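## Task

Undo the knot in the plastic bag's handles, then lift exactly three pieces of fruit out and set them on open table surface, with every other piece still inside the bag.

## Robot and tools

Robot: two arms, left_arm and right_arm, each ending in a parallel two-finger gripper. In the scene frame the origin sits at table-top height, midway between the nominal bases and a few cm behind the table's near edge. +z is up, +x points out over the table, and left_arm is on the +y side. The calibrated bases are at about left_arm (+0.006, +0.333, +0.003) m and right_arm (+0.002, -0.323, +0.009) m, each nearly level. Side names do not match image sides.

Frames: hand positions, orientations, velocities and offsets use each arm's own base frame. Fixed cameras and the table use the scene frame. A gripper's fingers point along its +z and open and close along its y. end_effector_position is the point between the pads, about 1 cm short of the fingertips. Reported poses can be off by a few cm, more at long reach.

execute_actions(actions, cameras): actions is a list of actions. Each action holds up to 15 rows, one per 1/30 s step, and a short action repeats its last row until 15 steps are done. Every row has 14 numbers in [-1, 1]: dx, dy, dz, rx, ry, rz, opening for left_arm, then the same seven for right_arm. The first six are an offset, not a pose, measured from that arm's Hand target at the start of the action. Later rows are also measured from that start, not from the row before. dx, dy, dz are along the arm's base axes, and 1.0 equals 0.6 m. rx, ry, rz form one rotation vector about the Hand target's position, and 1.0 equals 180 degrees. Sending the same offset again moves the arm further. Six zeros ask for the current Hand target again. opening is absolute, not an offset: +1 is fully open (0.093 m) and -1 is closed. An empty actions list returns the state with all cameras.

move(target, speed, blend, opening_speed, grip_force, blocking, cameras): target is one 14-number row, laid out and scaled as above, or a list of up to 15 rows. Every row is an offset from the same starting Hand targets. The grippers travel in straight lines, all finishing together, within at most 10 s. speed is in m/s, from 0.002 to 2.9, default 0.25, and turn rate is capped at twice it in rad/s. It can be one number or one per target. blend, in m, rounds corners in a list; 0 stops at each point. opening_speed is in units of the -1..+1 scale per second, 0.2 or more. grip_force is in newtons per pad, 10 to 50, one value or one per arm. It persists once set, and low values close slowly. In this task the pads are capped near 25 to 37 N anyway. Paths do not avoid obstacles or the other arm, and faster moves stray and hit harder. Route around an arm's own base, not close past it. The result adds a move: line with an ending (done, off_target, moving, held, fault) and any limits (paced = pose clipped, held = steps withheld).

wait(seconds 0 to 10, cameras) lets time pass with the last commands held. stop(cameras) brakes a running move. zoom_image(camera, region [x0, y0, x1, y1], at most 504 by 504 px) magnifies a region of the newest image from cam_high, cam_low, cam_left_wrist or cam_right_wrist. finished_scene(scene) ends the current scene, given by its number, for good. The goal must hold with the robot not touching anything.

Cameras: cam_high and cam_low are fixed on a beam behind the arms. cam_left_wrist and cam_right_wrist ride on the hands. All are 896x504. Calibration is given per camera but may be a little off.

Results: each arm shows end_effector_position (m), end_effector_quat_wxyz, Hand target (the last commanded pose after clipping; the next offsets start here), grip_measured, Joint positions (the last number is the finger gap in m), Joint velocities (the line may read within noise or be absent) and joint torques (these include gravity and are noisy). Tool commands shows what each tool is currently being sent. Action calls also list some intermediate positions.

Gripping: grip_measured is on the same scale as opening. The pads meet at about -0.94, and each mm of object width adds about 0.0208. A value about 0.24 below an object's width reading grips at the force limit. Soft or round things may need lower values. To keep holding, resend the same opening; to release, send one well above the width reading. Sending 0 for opening is a real command, so resend the current opening to leave a gripper alone.

Motion: orientation is clipped to within 40 degrees of the current one each step. Arms often stop short or sag, so check the pose after each move and correct by sending the gap as an offset. An arm blocked by something keeps pushing. Back it off by commanding a target behind the gripper.

Avoid: fruit dropping, rolling or leaving the table, which fails the task. Also avoid letting go of moving items, fast impacts, and hard presses on the table, bar, plate or rail. Never let the two arms or grippers touch or clamp each other. Avoid long stretched holds, which heat motors: MOTOR HOT appears at 75 °C, and at 90 °C the arm folds and stops working. Joint ranges (rad): waist -2.618 to 3.054, shoulder 0 to 3.142, elbow 0 to 3.142, wrist pitch and yaw ±1.571, wrist roll ±2.094.

Each tool is called after "Request:" as name(argument=value, ...) on one line, values as JSON.

## Session

Request:
execute_actions(actions=[])

Scene clock: 0.00 s.
left_arm: end_effector_position=(+0.3741, +0.0034, +0.1040) grip_measured=+1.000 end_effector_quat_wxyz=(+0.633, -0.038, +0.773, -0.015) | right_arm: end_effector_position=(+0.3710, +0.0100, +0.1145) grip_measured=+1.000 end_effector_quat_wxyz=(+0.645, -0.001, +0.764, -0.017)
Joint positions: left_arm=[-0.004 1.585 0.238 1.148 -0.03 -0.078 0.093] | right_arm=[0.069 1.545 0.227 1.149 0.092 -0.012 0.093]
Joint velocities: within noise
Joint torques (N m): no reading
Heat: left arm: 27 °C; right arm: 27 °C.
Hand target: left_arm +0.3746, +0.0021, +0.1044; +0.633, -0.036, +0.773, -0.016 | right_arm +0.3724, +0.0118, +0.1179; +0.649, -0.003, +0.761, -0.015
Tool commands: left_gripper/opening=+1.0 right_gripper/opening=+1.0

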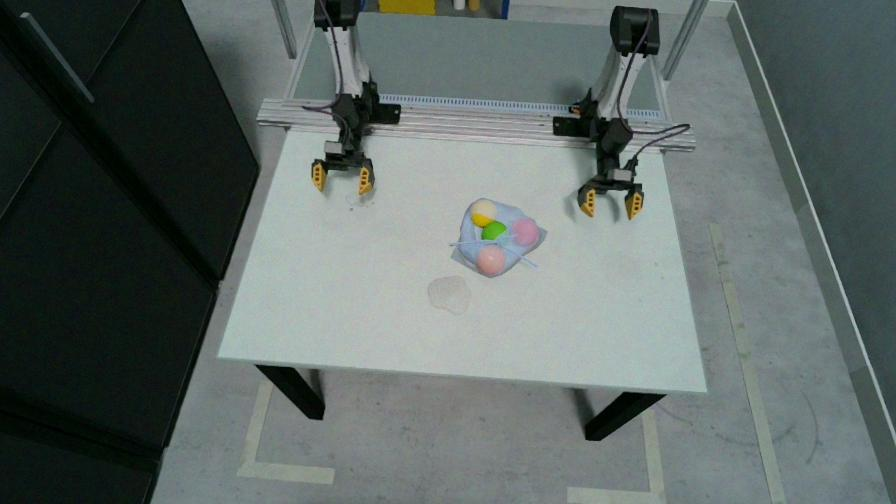

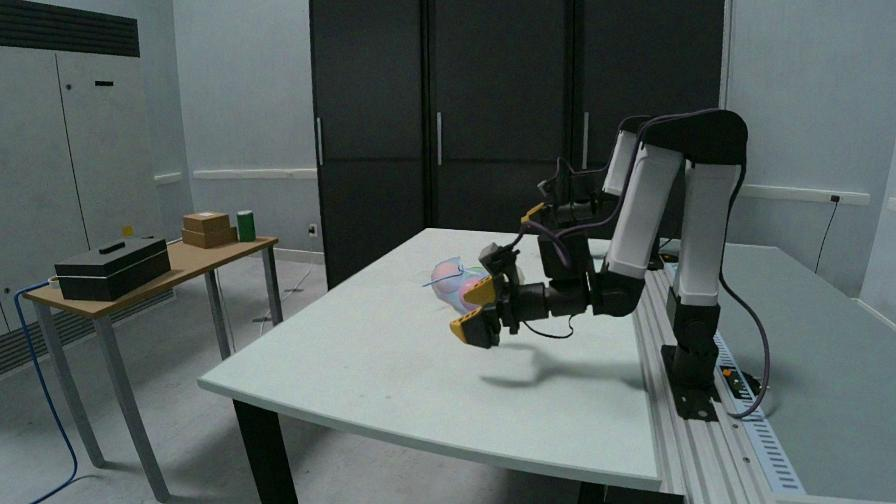

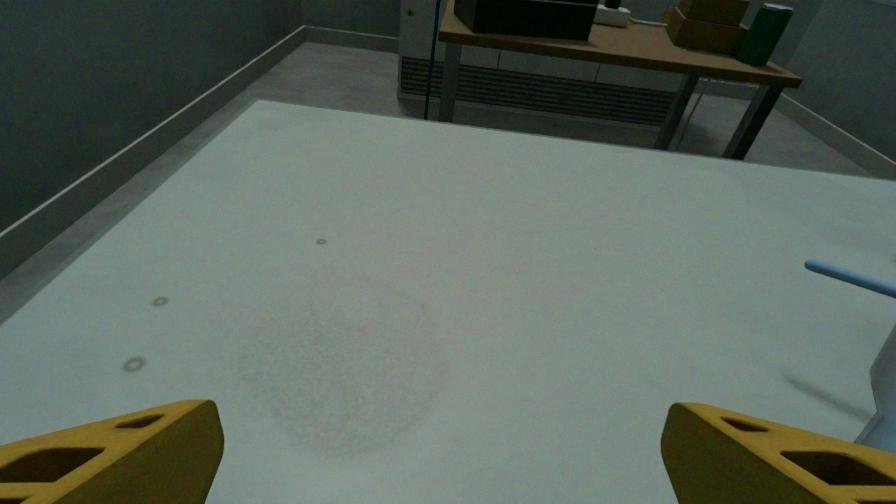

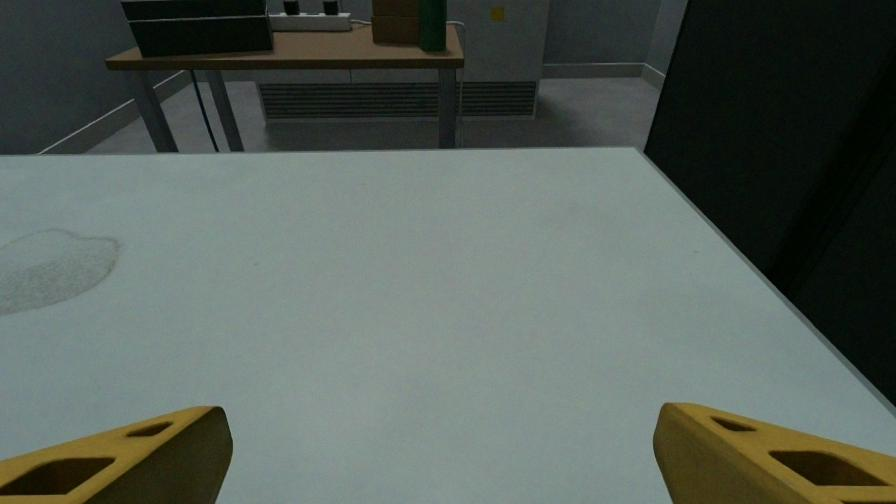

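Request:
zoom_image(camera="cam_high", region=[430, 180, 570, 300])

Request:
zoom_image(camera="cam_low", region=[400, 240, 540, 330])

Scaled by 3.600 from the camera's 896x504 image, which has a finer 1280x720 frame.

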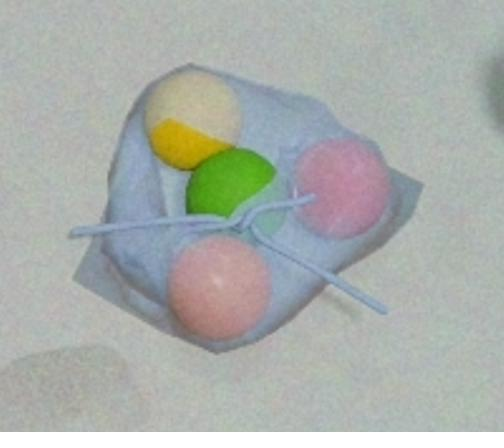

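Scaled by 3.600 from the camera's 896x504 image, which has a finer 1280x720 frame.

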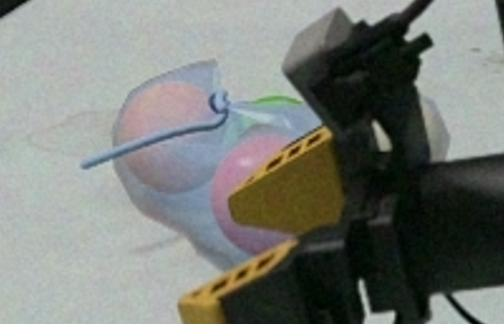

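Request:
move(target=[-0.1, -0.47, 0.25, 0, 0.2, 0, 1, 0, 0, 0, 0, 0, 0, 1], cameras=["all"])

Request:
zoom_image(camera="cam_left_wrist", region=[300, 60, 700, 380])

Request:
zoom_image(camera="cam_low", region=[400, 240, 540, 330])

Scene clock: 4.83 s.
left_arm: end_effector_position=(+0.3150, -0.2751, +0.2571) grip_measured=+1.000 end_effector_quat_wxyz=(+0.372, -0.039, +0.927, -0.002) | right_arm: end_effector_position=(+0.3710, +0.0100, +0.1145) grip_measured=+1.000 end_effector_quat_wxyz=(+0.645, -0.001, +0.764, -0.017)
Joint positions: left_arm=[-0.953 1.747 1.791 -1.131 -0.616 -0.879 0.093] | right_arm=[0.069 1.545 0.227 1.149 0.092 -0.012 0.093]
Joint torques (N m): left_arm=[0.08 -6.86 8.68 1.14 -0.22 -0.14] | right_arm=[0.05 -4.23 5.27 2.02 0.07 0.07]
Heat: left arm: 28 °C; right arm: 27 °C.
Hand target: left_arm +0.3146, -0.2800, +0.2546; +0.363, -0.040, +0.931, -0.004 | right_arm +0.3724, +0.0118, +0.1179; +0.649, -0.003, +0.761, -0.015
Off the commanded pose: left_arm 0.006 m, 1 deg | right_arm 0.004 m, 1 deg.
move: done
camera_calibration:
cam_left_wrist: T_world_to_cam=[[0.0814955, -0.994982, 0.0580419, -0.315472], [-0.93638, -0.0963832, -0.337494, 0.39462], [0.341395, -0.026845, -0.939537, 0.211673], [0, 0, 0, 1]] pos_world=[0.32296, -0.270172, 0.350367]

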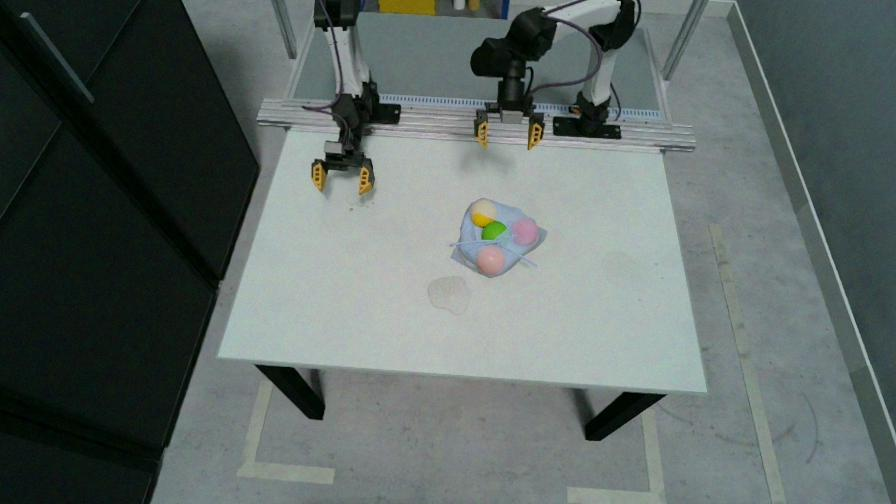

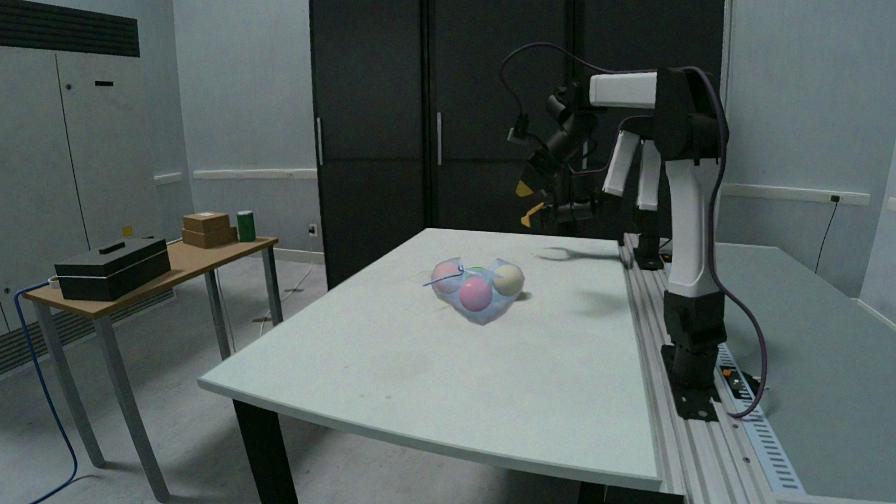

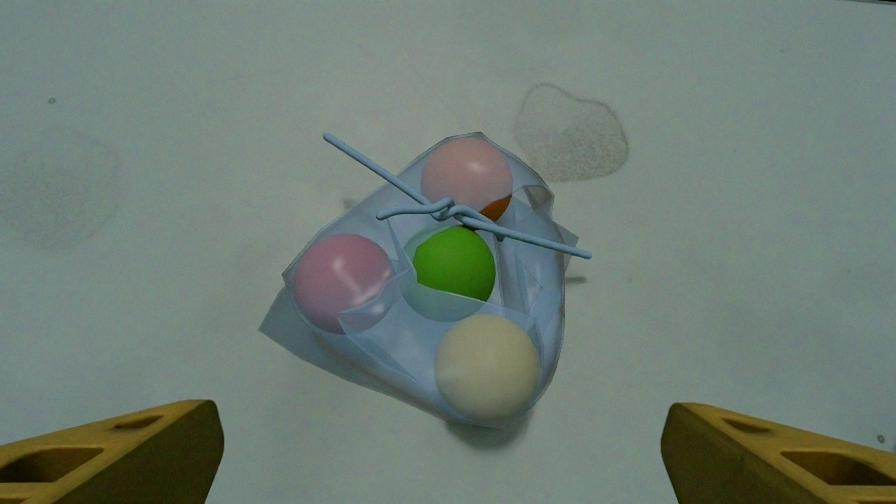

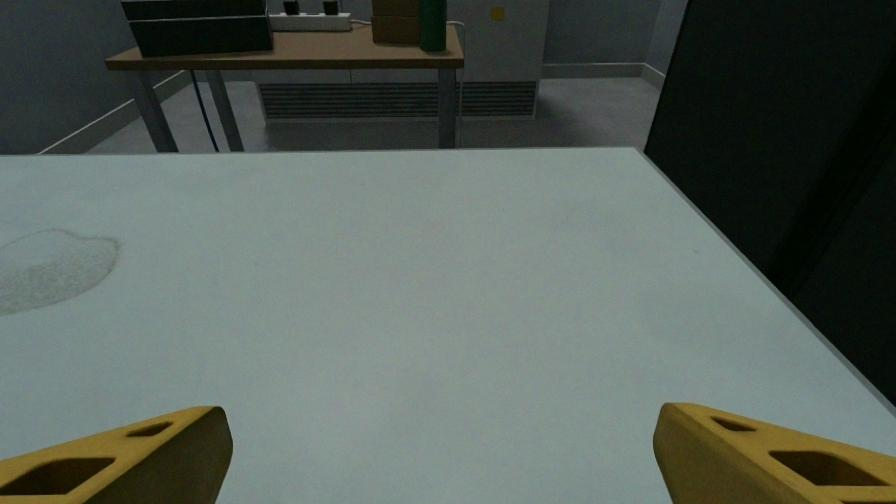

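Scaled by 1.260 from the camera's 896x504 image, which has a finer 1280x720 frame.

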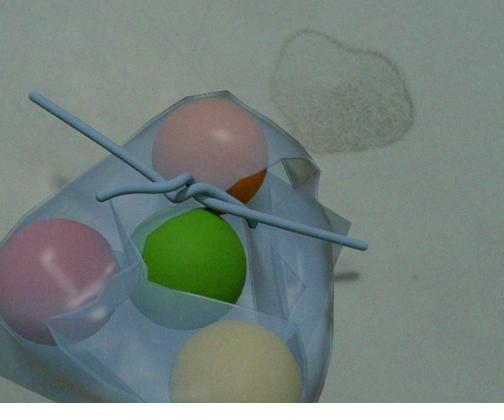

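Scaled by 3.600 from the camera's 896x504 image, which has a finer 1280x720 frame.

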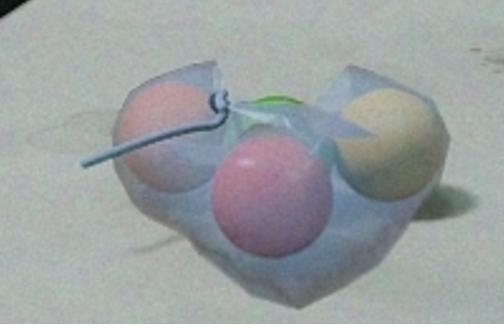

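Request:
move(target=[0.06, 0.0, -0.2, 0, 0, 0, 1, 0, 0, 0, 0, 0, 0, 1], cameras=["cam_left_wrist"])

Request:
zoom_image(camera="cam_left_wrist", region=[300, 40, 640, 280])

Scene clock: 8.40 s.
left_arm: end_effector_position=(+0.3500, -0.2788, +0.1429) grip_measured=+1.000 end_effector_quat_wxyz=(+0.370, -0.046, +0.928, -0.004) | right_arm: end_effector_position=(+0.3710, +0.0100, +0.1145) grip_measured=+1.000 end_effector_quat_wxyz=(+0.645, -0.001, +0.764, -0.017)
Joint positions: left_arm=[-0.88 1.807 1.405 -0.646 -0.578 -0.821 0.093] | right_arm=[0.069 1.545 0.227 1.149 0.092 -0.012 0.093]
Joint torques (N m): left_arm=[0.61 -8.38 5.76 1.52 -0.21 0.16] | right_arm=[0.01 -4.27 5.2 2.01 0.1 0.06]
Heat: left arm: 28 °C; right arm: 28 °C.
Hand target: left_arm +0.3505, -0.2800, +0.1345; +0.363, -0.039, +0.931, -0.004 | right_arm +0.3724, +0.0118, +0.1179; +0.649, -0.003, +0.761, -0.015
Off the commanded pose: left_arm 0.008 m, 1 deg | right_arm 0.004 m, 1 deg.
move: done
camera_calibration:
cam_left_wrist: T_world_to_cam=[[0.094046, -0.993308, 0.0670353, -0.320565], [-0.936744, -0.111091, -0.331918, 0.383695], [0.337144, -0.0315794, -0.940923, 0.0925889], [0, 0, 0, 1]] pos_world=[0.358356, -0.272871, 0.235964]
Images, in order (width x height): cam_left_wrist 896x504.

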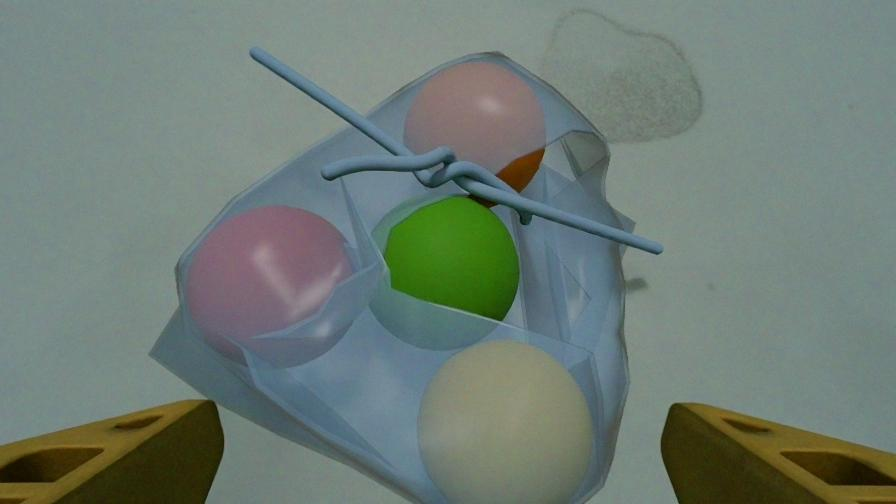

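Scaled by 1.482 from the camera's 896x504 image, which has a finer 1280x720 frame.

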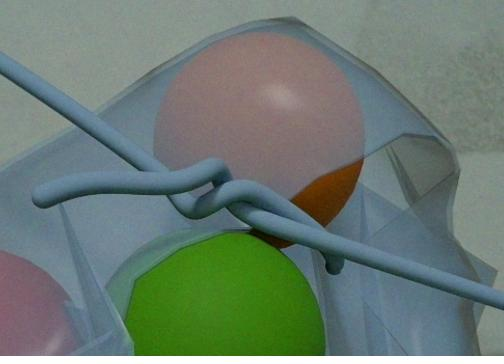

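Request:
move(target=[0.166, 0.058, 0.06, 0.189, 0.185, -0.5, -0.3, 0, 0, 0, 0, 0, 0, 1], cameras=["all"])

Request:
zoom_image(camera="cam_low", region=[380, 200, 560, 330])

Scene clock: 16.93 s.
left_arm: end_effector_position=(+0.4492, -0.2457, +0.1779) grip_measured=-0.298 end_effector_quat_wxyz=(+0.145, +0.694, +0.704, +0.036) | right_arm: end_effector_position=(+0.3710, +0.0100, +0.1145) grip_measured=+1.000 end_effector_quat_wxyz=(+0.645, -0.001, +0.764, -0.017)
Joint positions: left_arm=[-0.497 2.438 2.718 -1.55 0.01 1.057 0.031] | right_arm=[0.069 1.545 0.227 1.149 0.092 -0.012 0.093]
Joint torques (N m): left_arm=[0.23 -10.85 7.68 0.84 0.02 0.11] | right_arm=[0.06 -4.23 5.19 2.01 0.07 0.05]
Heat: left arm: 29 °C; right arm: 29 °C.
Hand target: left_arm +0.4501, -0.2452, +0.1704; +0.000, +0.707, +0.707, +0.000 | right_arm +0.3724, +0.0118, +0.1179; +0.649, -0.003, +0.761, -0.015
Off the commanded pose: left_arm 0.007 m, 17 deg | right_arm 0.004 m, 1 deg.
joint sent to its limit (left arm) — joint 4 (wrist pitch), lower limit. The joint targets are off in orientation, not in position.
move: off_target (left_arm)
camera_calibration:
cam_left_wrist: T_world_to_cam=[[-0.969365, -0.0582491, -0.238619, 0.462421], [-0.117421, 0.963173, 0.241889, 0.285772], [0.215742, 0.262497, -0.940506, 0.219954], [0, 0, 0, 1]] pos_world=[0.434357, -0.30605, 0.248085]

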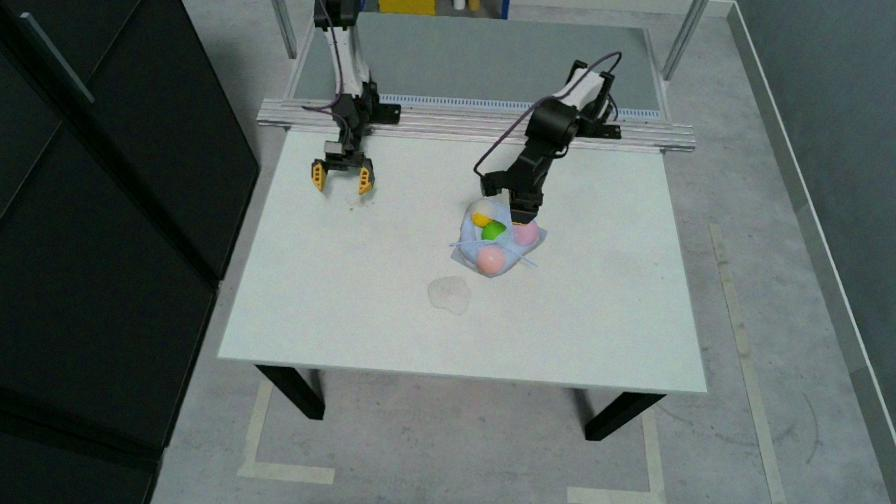

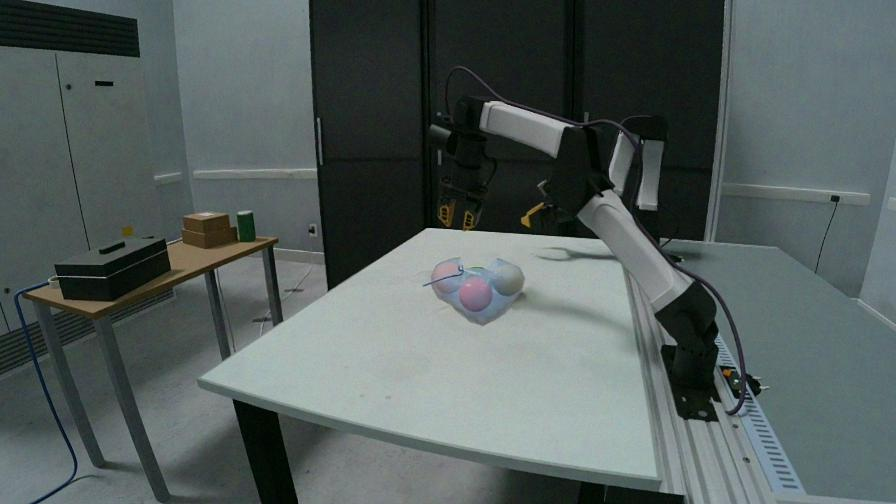

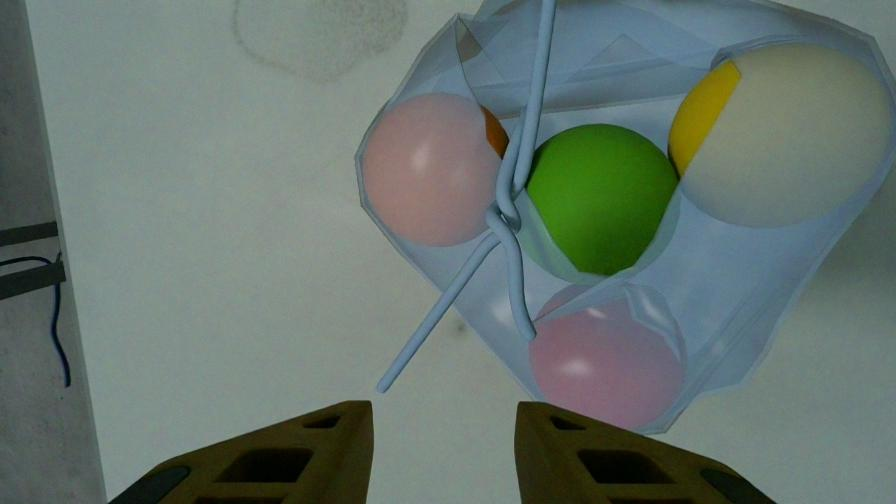

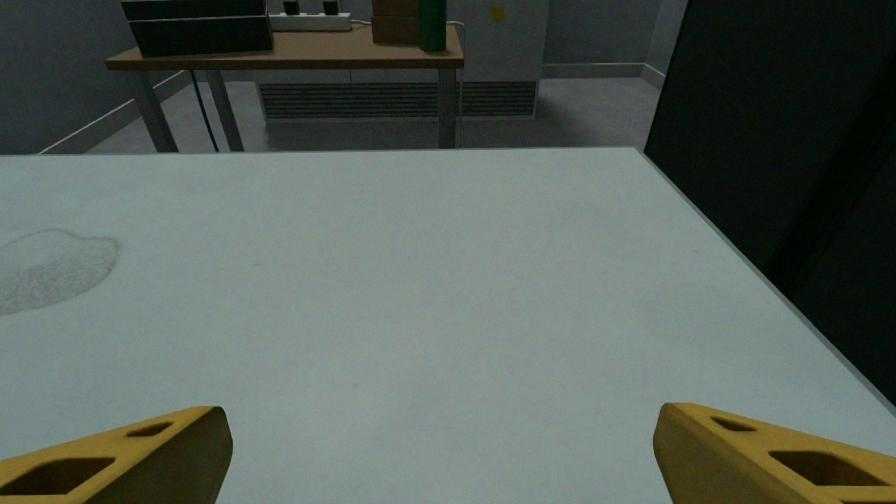

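Scaled by 2.800 from the camera's 896x504 image, which has a finer 1280x720 frame.

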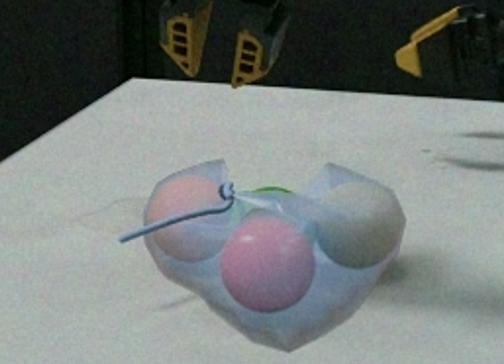

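Request:
move(target=[-0.004, 0.0, -0.165, 0,0,0, -0.3, 0, 0, 0, 0, 0, 0, 1], cameras=["all"], speed=0.12)

Request:
zoom_image(camera="cam_low", region=[400, 220, 540, 330])

Scene clock: 19.53 s.
left_arm: end_effector_position=(+0.4515, -0.2470, +0.0826) grip_measured=-0.298 end_effector_quat_wxyz=(+0.052, +0.701, +0.712, +0.010) | right_arm: end_effector_position=(+0.3710, +0.0100, +0.1145) grip_measured=+1.000 end_effector_quat_wxyz=(+0.645, -0.001, +0.764, -0.017)
Joint positions: left_arm=[-0.497 2.631 2.718 -1.552 0.01 1.058 0.031] | right_arm=[0.069 1.545 0.227 1.149 0.092 -0.012 0.093]
Joint torques (N m): left_arm=[-0.06 -12.37 5.83 0.48 0 0.13] | right_arm=[-0.01 -4.25 5.22 2 0.08 0.03]
Heat: left arm: 30 °C; right arm: 29 °C.
Hand target: left_arm +0.4477, -0.2452, +0.0713; +0.000, +0.707, +0.707, +0.000 | right_arm +0.3724, +0.0118, +0.1179; +0.649, -0.003, +0.761, -0.015
Off the commanded pose: left_arm 0.012 m, 6 deg | right_arm 0.004 m, 1 deg.
joint sent to its limit (left arm) — joint 4 (wrist pitch), lower limit. The joint targets are off in orientation, not in position.
move: off_target (left_arm)
camera_calibration:
cam_left_wrist: T_world_to_cam=[[-0.996278, -0.0428862, -0.0747705, 0.444347], [-0.0662604, 0.935852, 0.346108, 0.271814], [0.0551308, 0.349774, -0.935211, 0.223799], [0, 0, 0, 1]] pos_world=[0.448366, -0.3136, 0.148447]

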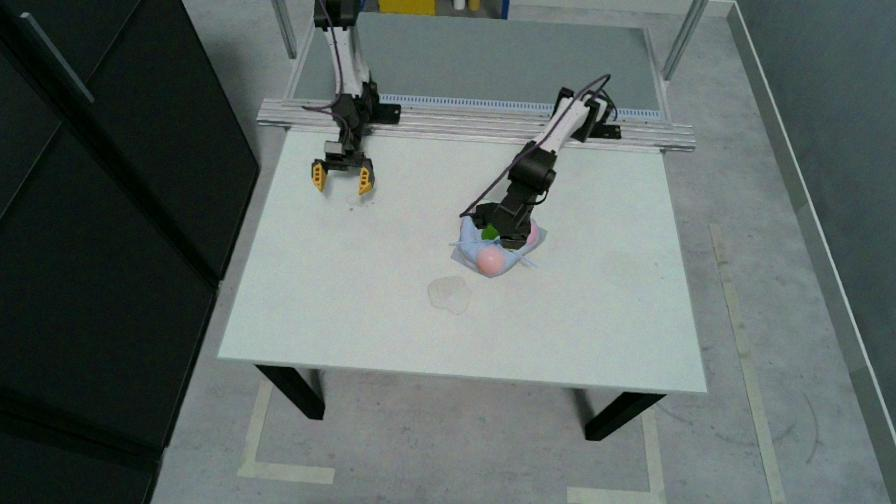

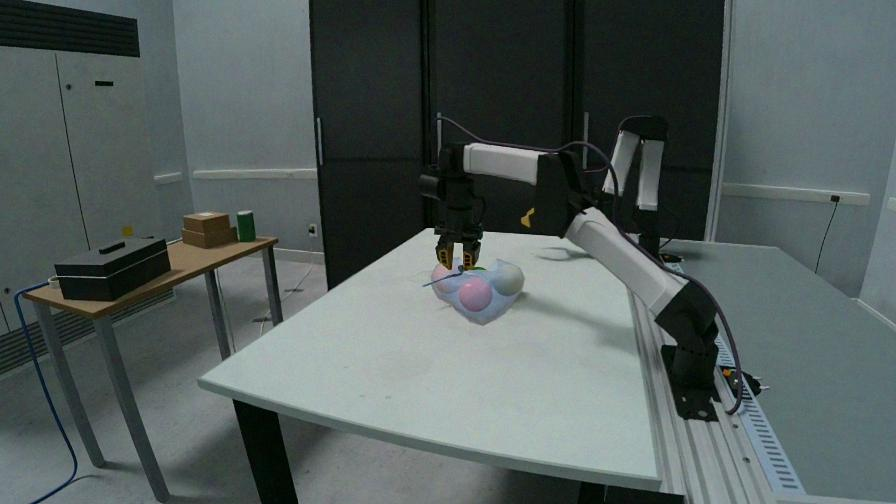

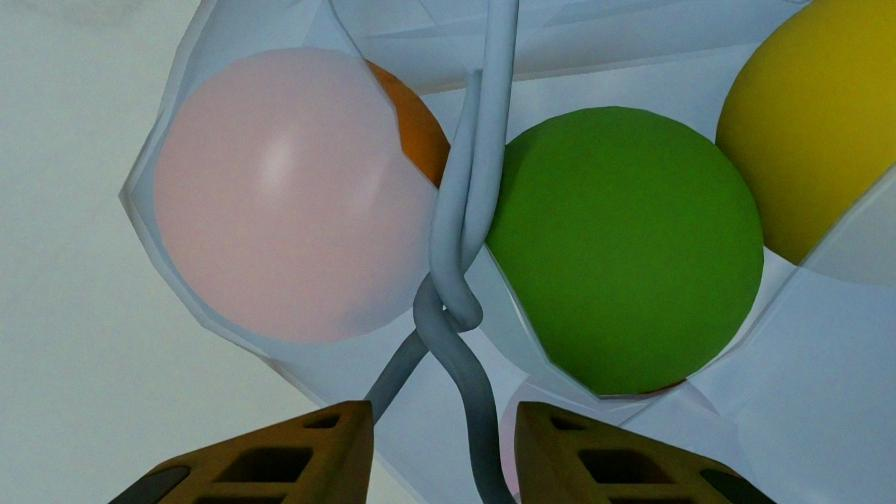

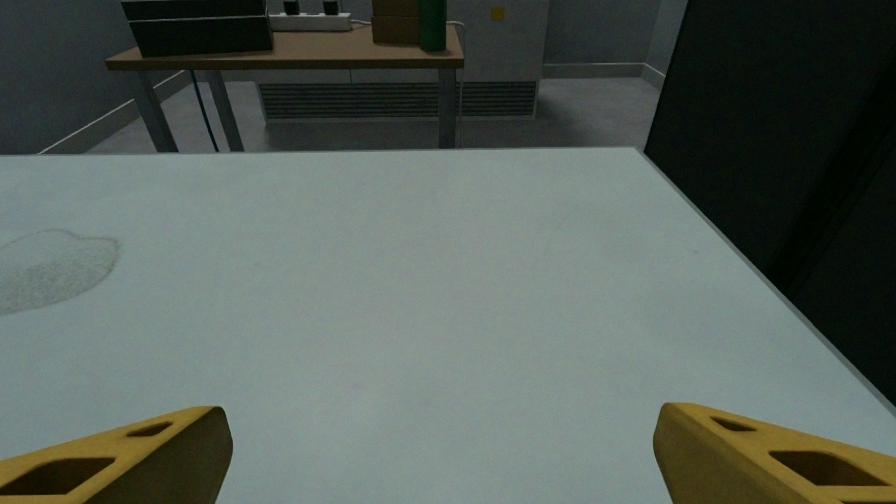

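Scaled by 3.600 from the camera's 896x504 image, which has a finer 1280x720 frame.

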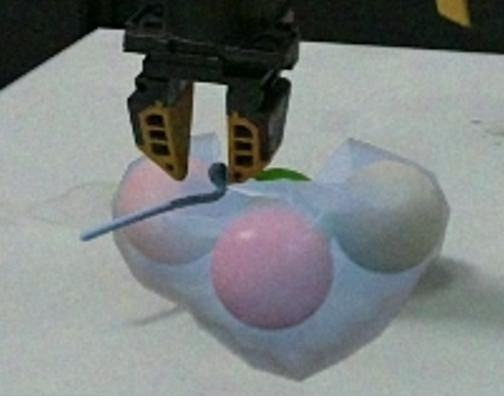

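Request:
move(target=[[-0.022, 0.003, 0.0, 0,0,0, -0.58, 0, 0, 0, 0, 0, 0, 1],[-0.022, 0.003, -0.03, 0,0,0, -0.58, 0, 0, 0, 0, 0, 0, 1]], cameras=["all"], speed=0.1)

Request:
zoom_image(camera="cam_low", region=[400, 220, 540, 330])

Scene clock: 21.40 s.
left_arm: end_effector_position=(+0.4424, -0.2408, +0.0660) grip_measured=-0.578 end_effector_quat_wxyz=(+0.020, +0.701, +0.713, +0.004) | right_arm: end_effector_position=(+0.3710, +0.0100, +0.1145) grip_measured=+1.000 end_effector_quat_wxyz=(+0.645, -0.001, +0.764, -0.017)
Joint positions: left_arm=[-0.497 2.631 2.653 -1.553 0.004 1.058 0.017] | right_arm=[0.069 1.545 0.227 1.149 0.092 -0.012 0.093]
Joint torques (N m): left_arm=[-0.85 -12.68 4.51 0.42 0.05 0.04] | right_arm=[0.01 -4.23 5.2 2.01 0.08 0.05]
Heat: left arm: 30 °C; right arm: 30 °C.
Hand target: left_arm +0.4346, -0.2434, +0.0534; +0.000, +0.707, +0.707, +0.000 | right_arm +0.3724, +0.0118, +0.1179; +0.649, -0.003, +0.761, -0.015
Off the commanded pose: left_arm 0.015 m, 3 deg | right_arm 0.004 m, 1 deg.
move: off_target (left_arm)
camera_calibration:
cam_left_wrist: T_world_to_cam=[[-0.998885, -0.0415718, -0.022392, 0.432262], [-0.0469802, 0.922597, 0.382894, 0.257041], [0.00474127, 0.383518, -0.923521, 0.236247], [0, 0, 0, 1]] pos_world=[0.442735, -0.30978, 0.129439]

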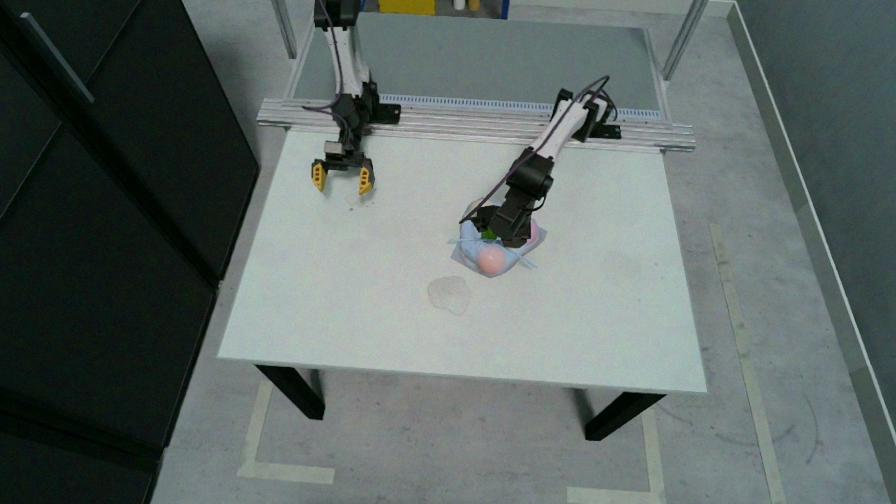

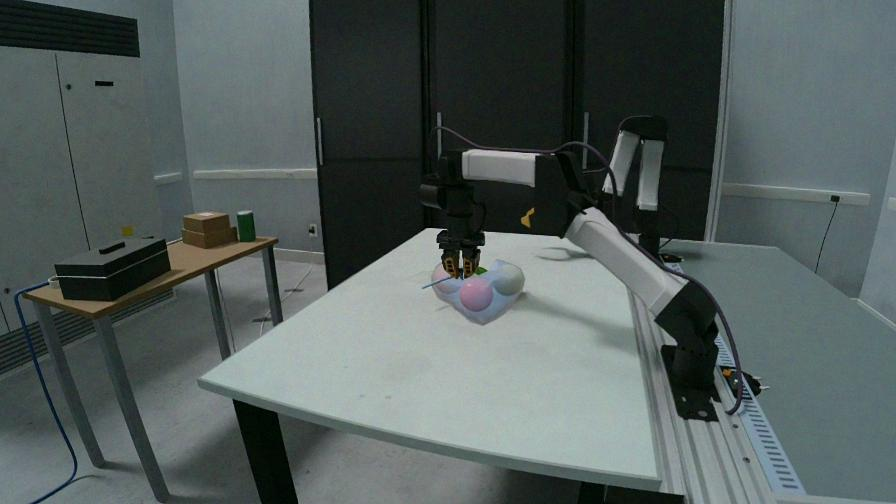

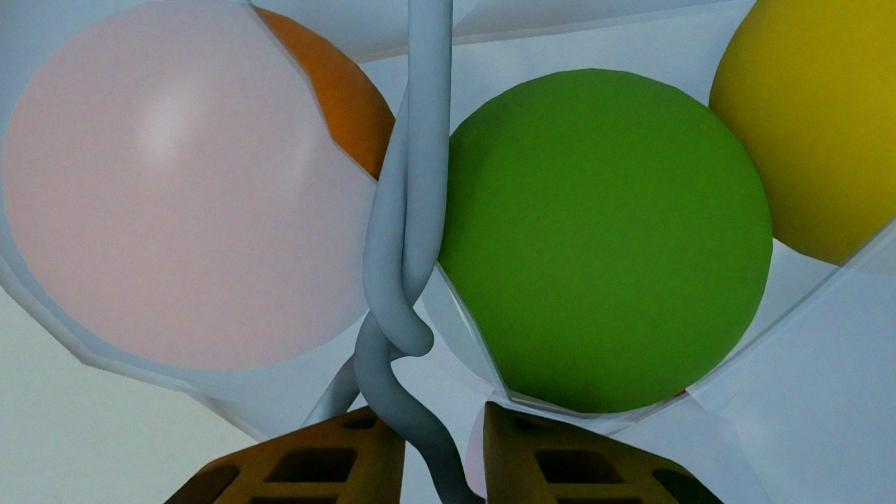

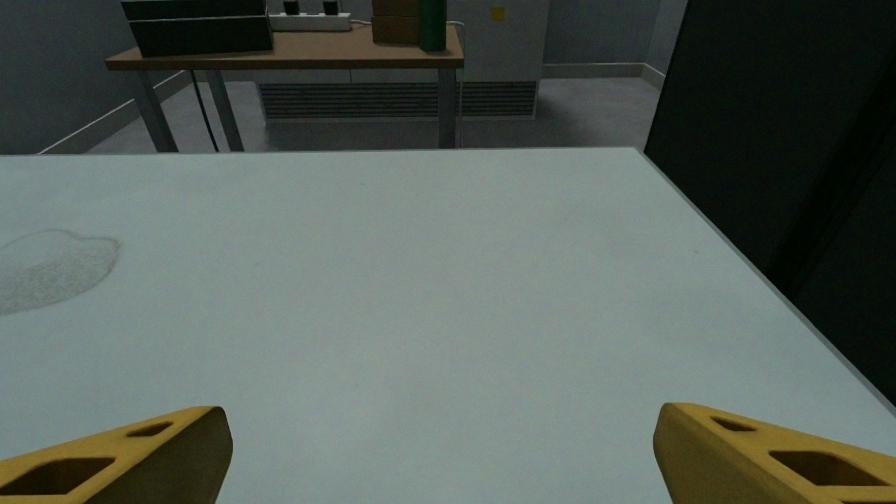

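Scaled by 3.600 from the camera's 896x504 image, which has a finer 1280x720 frame.

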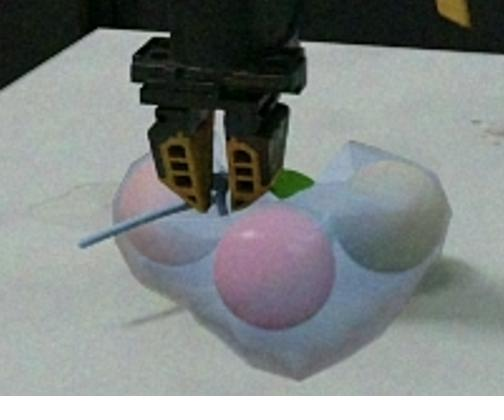

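Request:
move(target=[[0, 0.0, 0.0, 0,0,0, -1, 0, 0, 0, 0, 0, 0, 1],[0, 0.0, 0.0, 0,0,0, -1, 0, 0, 0, 0, 0, 0, 1],[0.0, 0.06, 0.03, 0,0,0, -1, 0, 0, 0, 0, 0, 0, 1]], cameras=["all"], speed=0.06)

Request:
zoom_image(camera="cam_low", region=[400, 220, 540, 330])

Scene clock: 23.87 s.
left_arm: end_effector_position=(+0.4336, -0.2080, +0.0597) grip_measured=-0.936 end_effector_quat_wxyz=(-0.014, +0.702, +0.712, -0.006) | right_arm: end_effector_position=(+0.3710, +0.0100, +0.1145) grip_measured=+1.000 end_effector_quat_wxyz=(+0.645, -0.001, +0.764, -0.017)
Joint positions: left_arm=[-0.446 2.55 2.475 -1.525 0.002 1.111 0] | right_arm=[0.069 1.545 0.227 1.149 0.092 -0.012 0.093]
Joint torques (N m): left_arm=[0.39 -16.42 4.3 0.44 0.06 0.15] | right_arm=[0.01 -4.23 5.26 2 0.08 0.04]
Heat: left arm: 31 °C; right arm: 30 °C.
Hand target: left_arm +0.4346, -0.2074, +0.0716; +0.000, +0.707, +0.707, +0.000 | right_arm +0.3724, +0.0118, +0.1179; +0.649, -0.003, +0.761, -0.015
Off the commanded pose: left_arm 0.012 m, 2 deg | right_arm 0.004 m, 1 deg.
move: off_target (left_arm)
camera_calibration:
cam_left_wrist: T_world_to_cam=[[-0.998514, -0.0394752, 0.0375595, 0.421408], [-0.020301, 0.909197, 0.415872, 0.212479], [-0.0505656, 0.414491, -0.908647, 0.247318], [0, 0, 0, 1]] pos_world=[0.437601, -0.279061, 0.120532]

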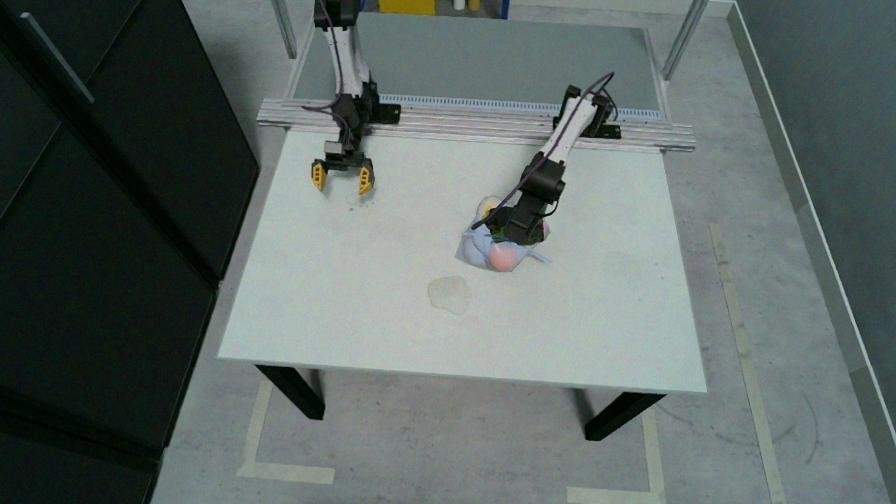

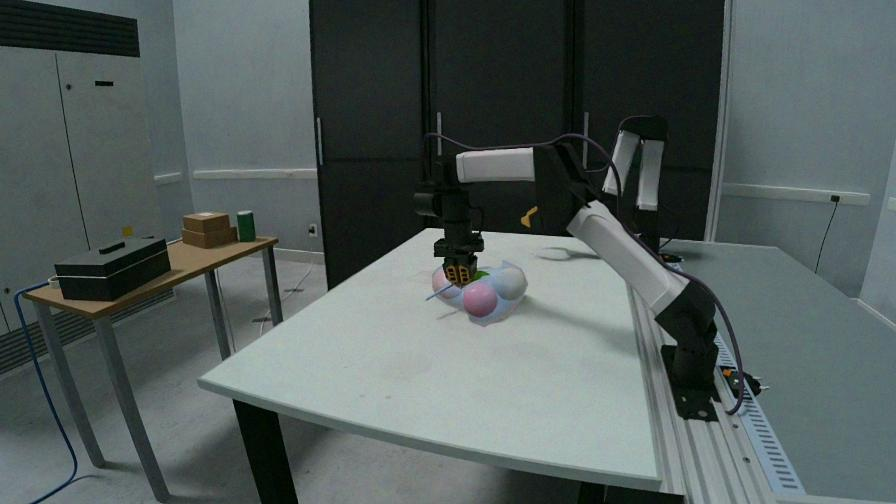

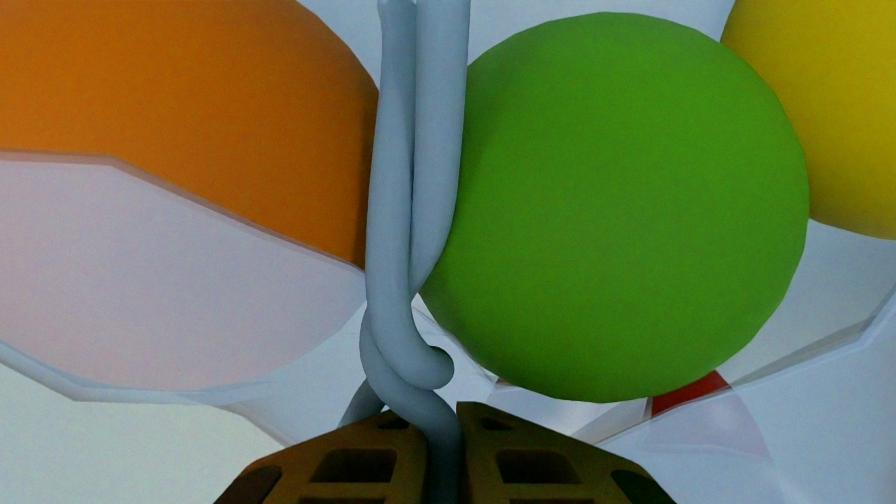

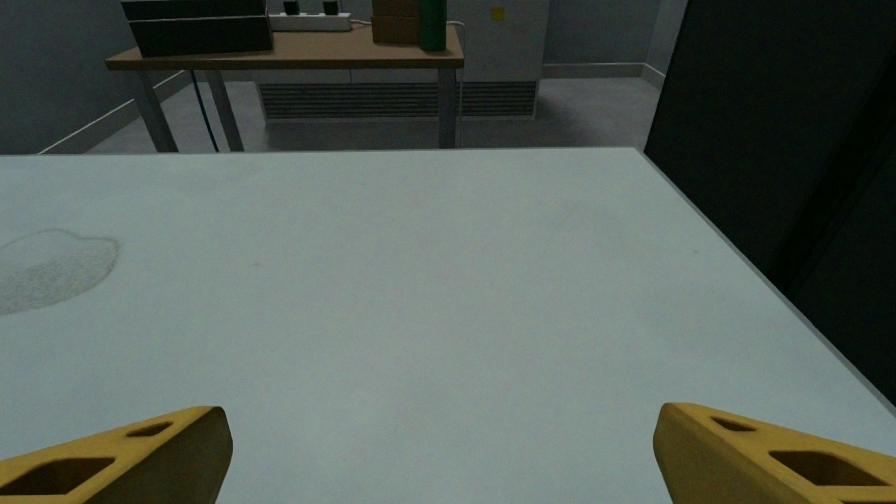

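Scaled by 3.600 from the camera's 896x504 image, which has a finer 1280x720 frame.

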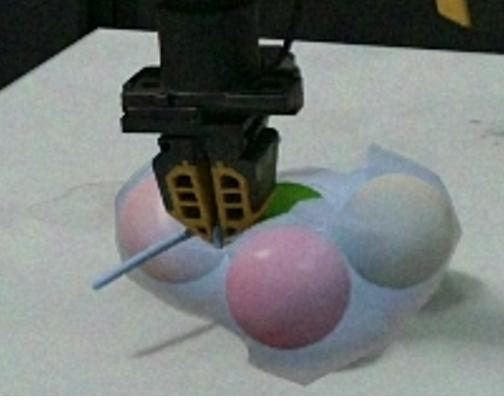

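Request:
move(target=[0, 0, 0.0, 0,0,0, -1, -0.02, 0.38, 0.05, -0.043, 0.082, 0.304, 1], cameras=["cam_right_wrist","cam_high"])

Request:
zoom_image(camera="cam_right_wrist", region=[300, 60, 700, 320])

Scene clock: 29.63 s.
left_arm: end_effector_position=(+0.4337, -0.2080, +0.0597) grip_measured=-0.936 end_effector_quat_wxyz=(-0.013, +0.702, +0.712, -0.006) | right_arm: end_effector_position=(+0.3588, +0.2330, +0.1461) grip_measured=+1.000 end_effector_quat_wxyz=(+0.486, -0.386, +0.750, +0.229)
Joint positions: left_arm=[-0.446 2.55 2.475 -1.524 0.002 1.111 0] | right_arm=[0.398 1.51 0.753 0.265 -0.465 -0.271 0.093]
Joint torques (N m): left_arm=[0.32 -16.47 4.18 0.45 0.07 0.16] | right_arm=[0.42 -3.99 9.4 1.66 -0.2 -0.02]
Heat: left arm: 34 °C; right arm: 30 °C.
Hand target: left_arm +0.4345, -0.2074, +0.0716; +0.000, +0.707, +0.707, +0.000 | right_arm +0.3605, +0.2397, +0.1480; +0.482, -0.395, +0.746, +0.235
Off the commanded pose: left_arm 0.012 m, 2 deg | right_arm 0.007 m, 1 deg.
move: off_target (left_arm)
camera_calibration:
cam_right_wrist: T_world_to_cam=[[0.789529, -0.610777, 0.0599633, -0.154093], [-0.443003, -0.634804, -0.633066, 0.438899], [0.424727, 0.47326, -0.771772, -0.0603187], [0, 0, 0, 1]] pos_world=[0.341713, 0.213045, 0.24054]
Images, in order (width x height): cam_high 896x504, cam_right_wrist 896x504.

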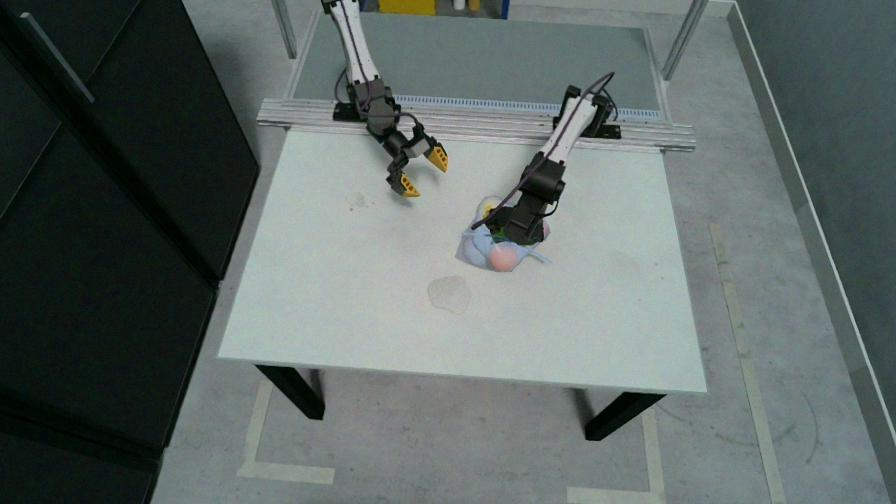

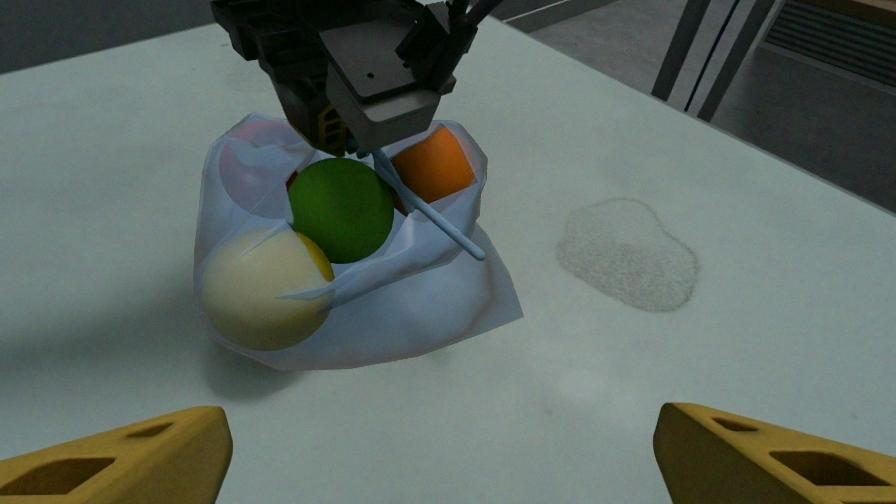

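Scaled by 1.260 from the camera's 896x504 image, which has a finer 1280x720 frame.

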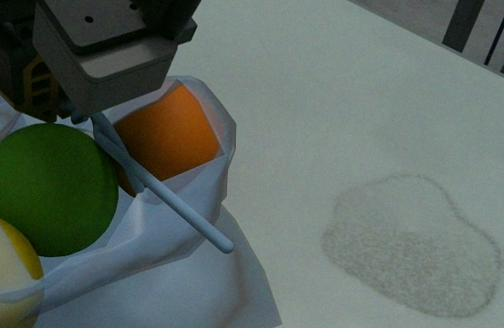

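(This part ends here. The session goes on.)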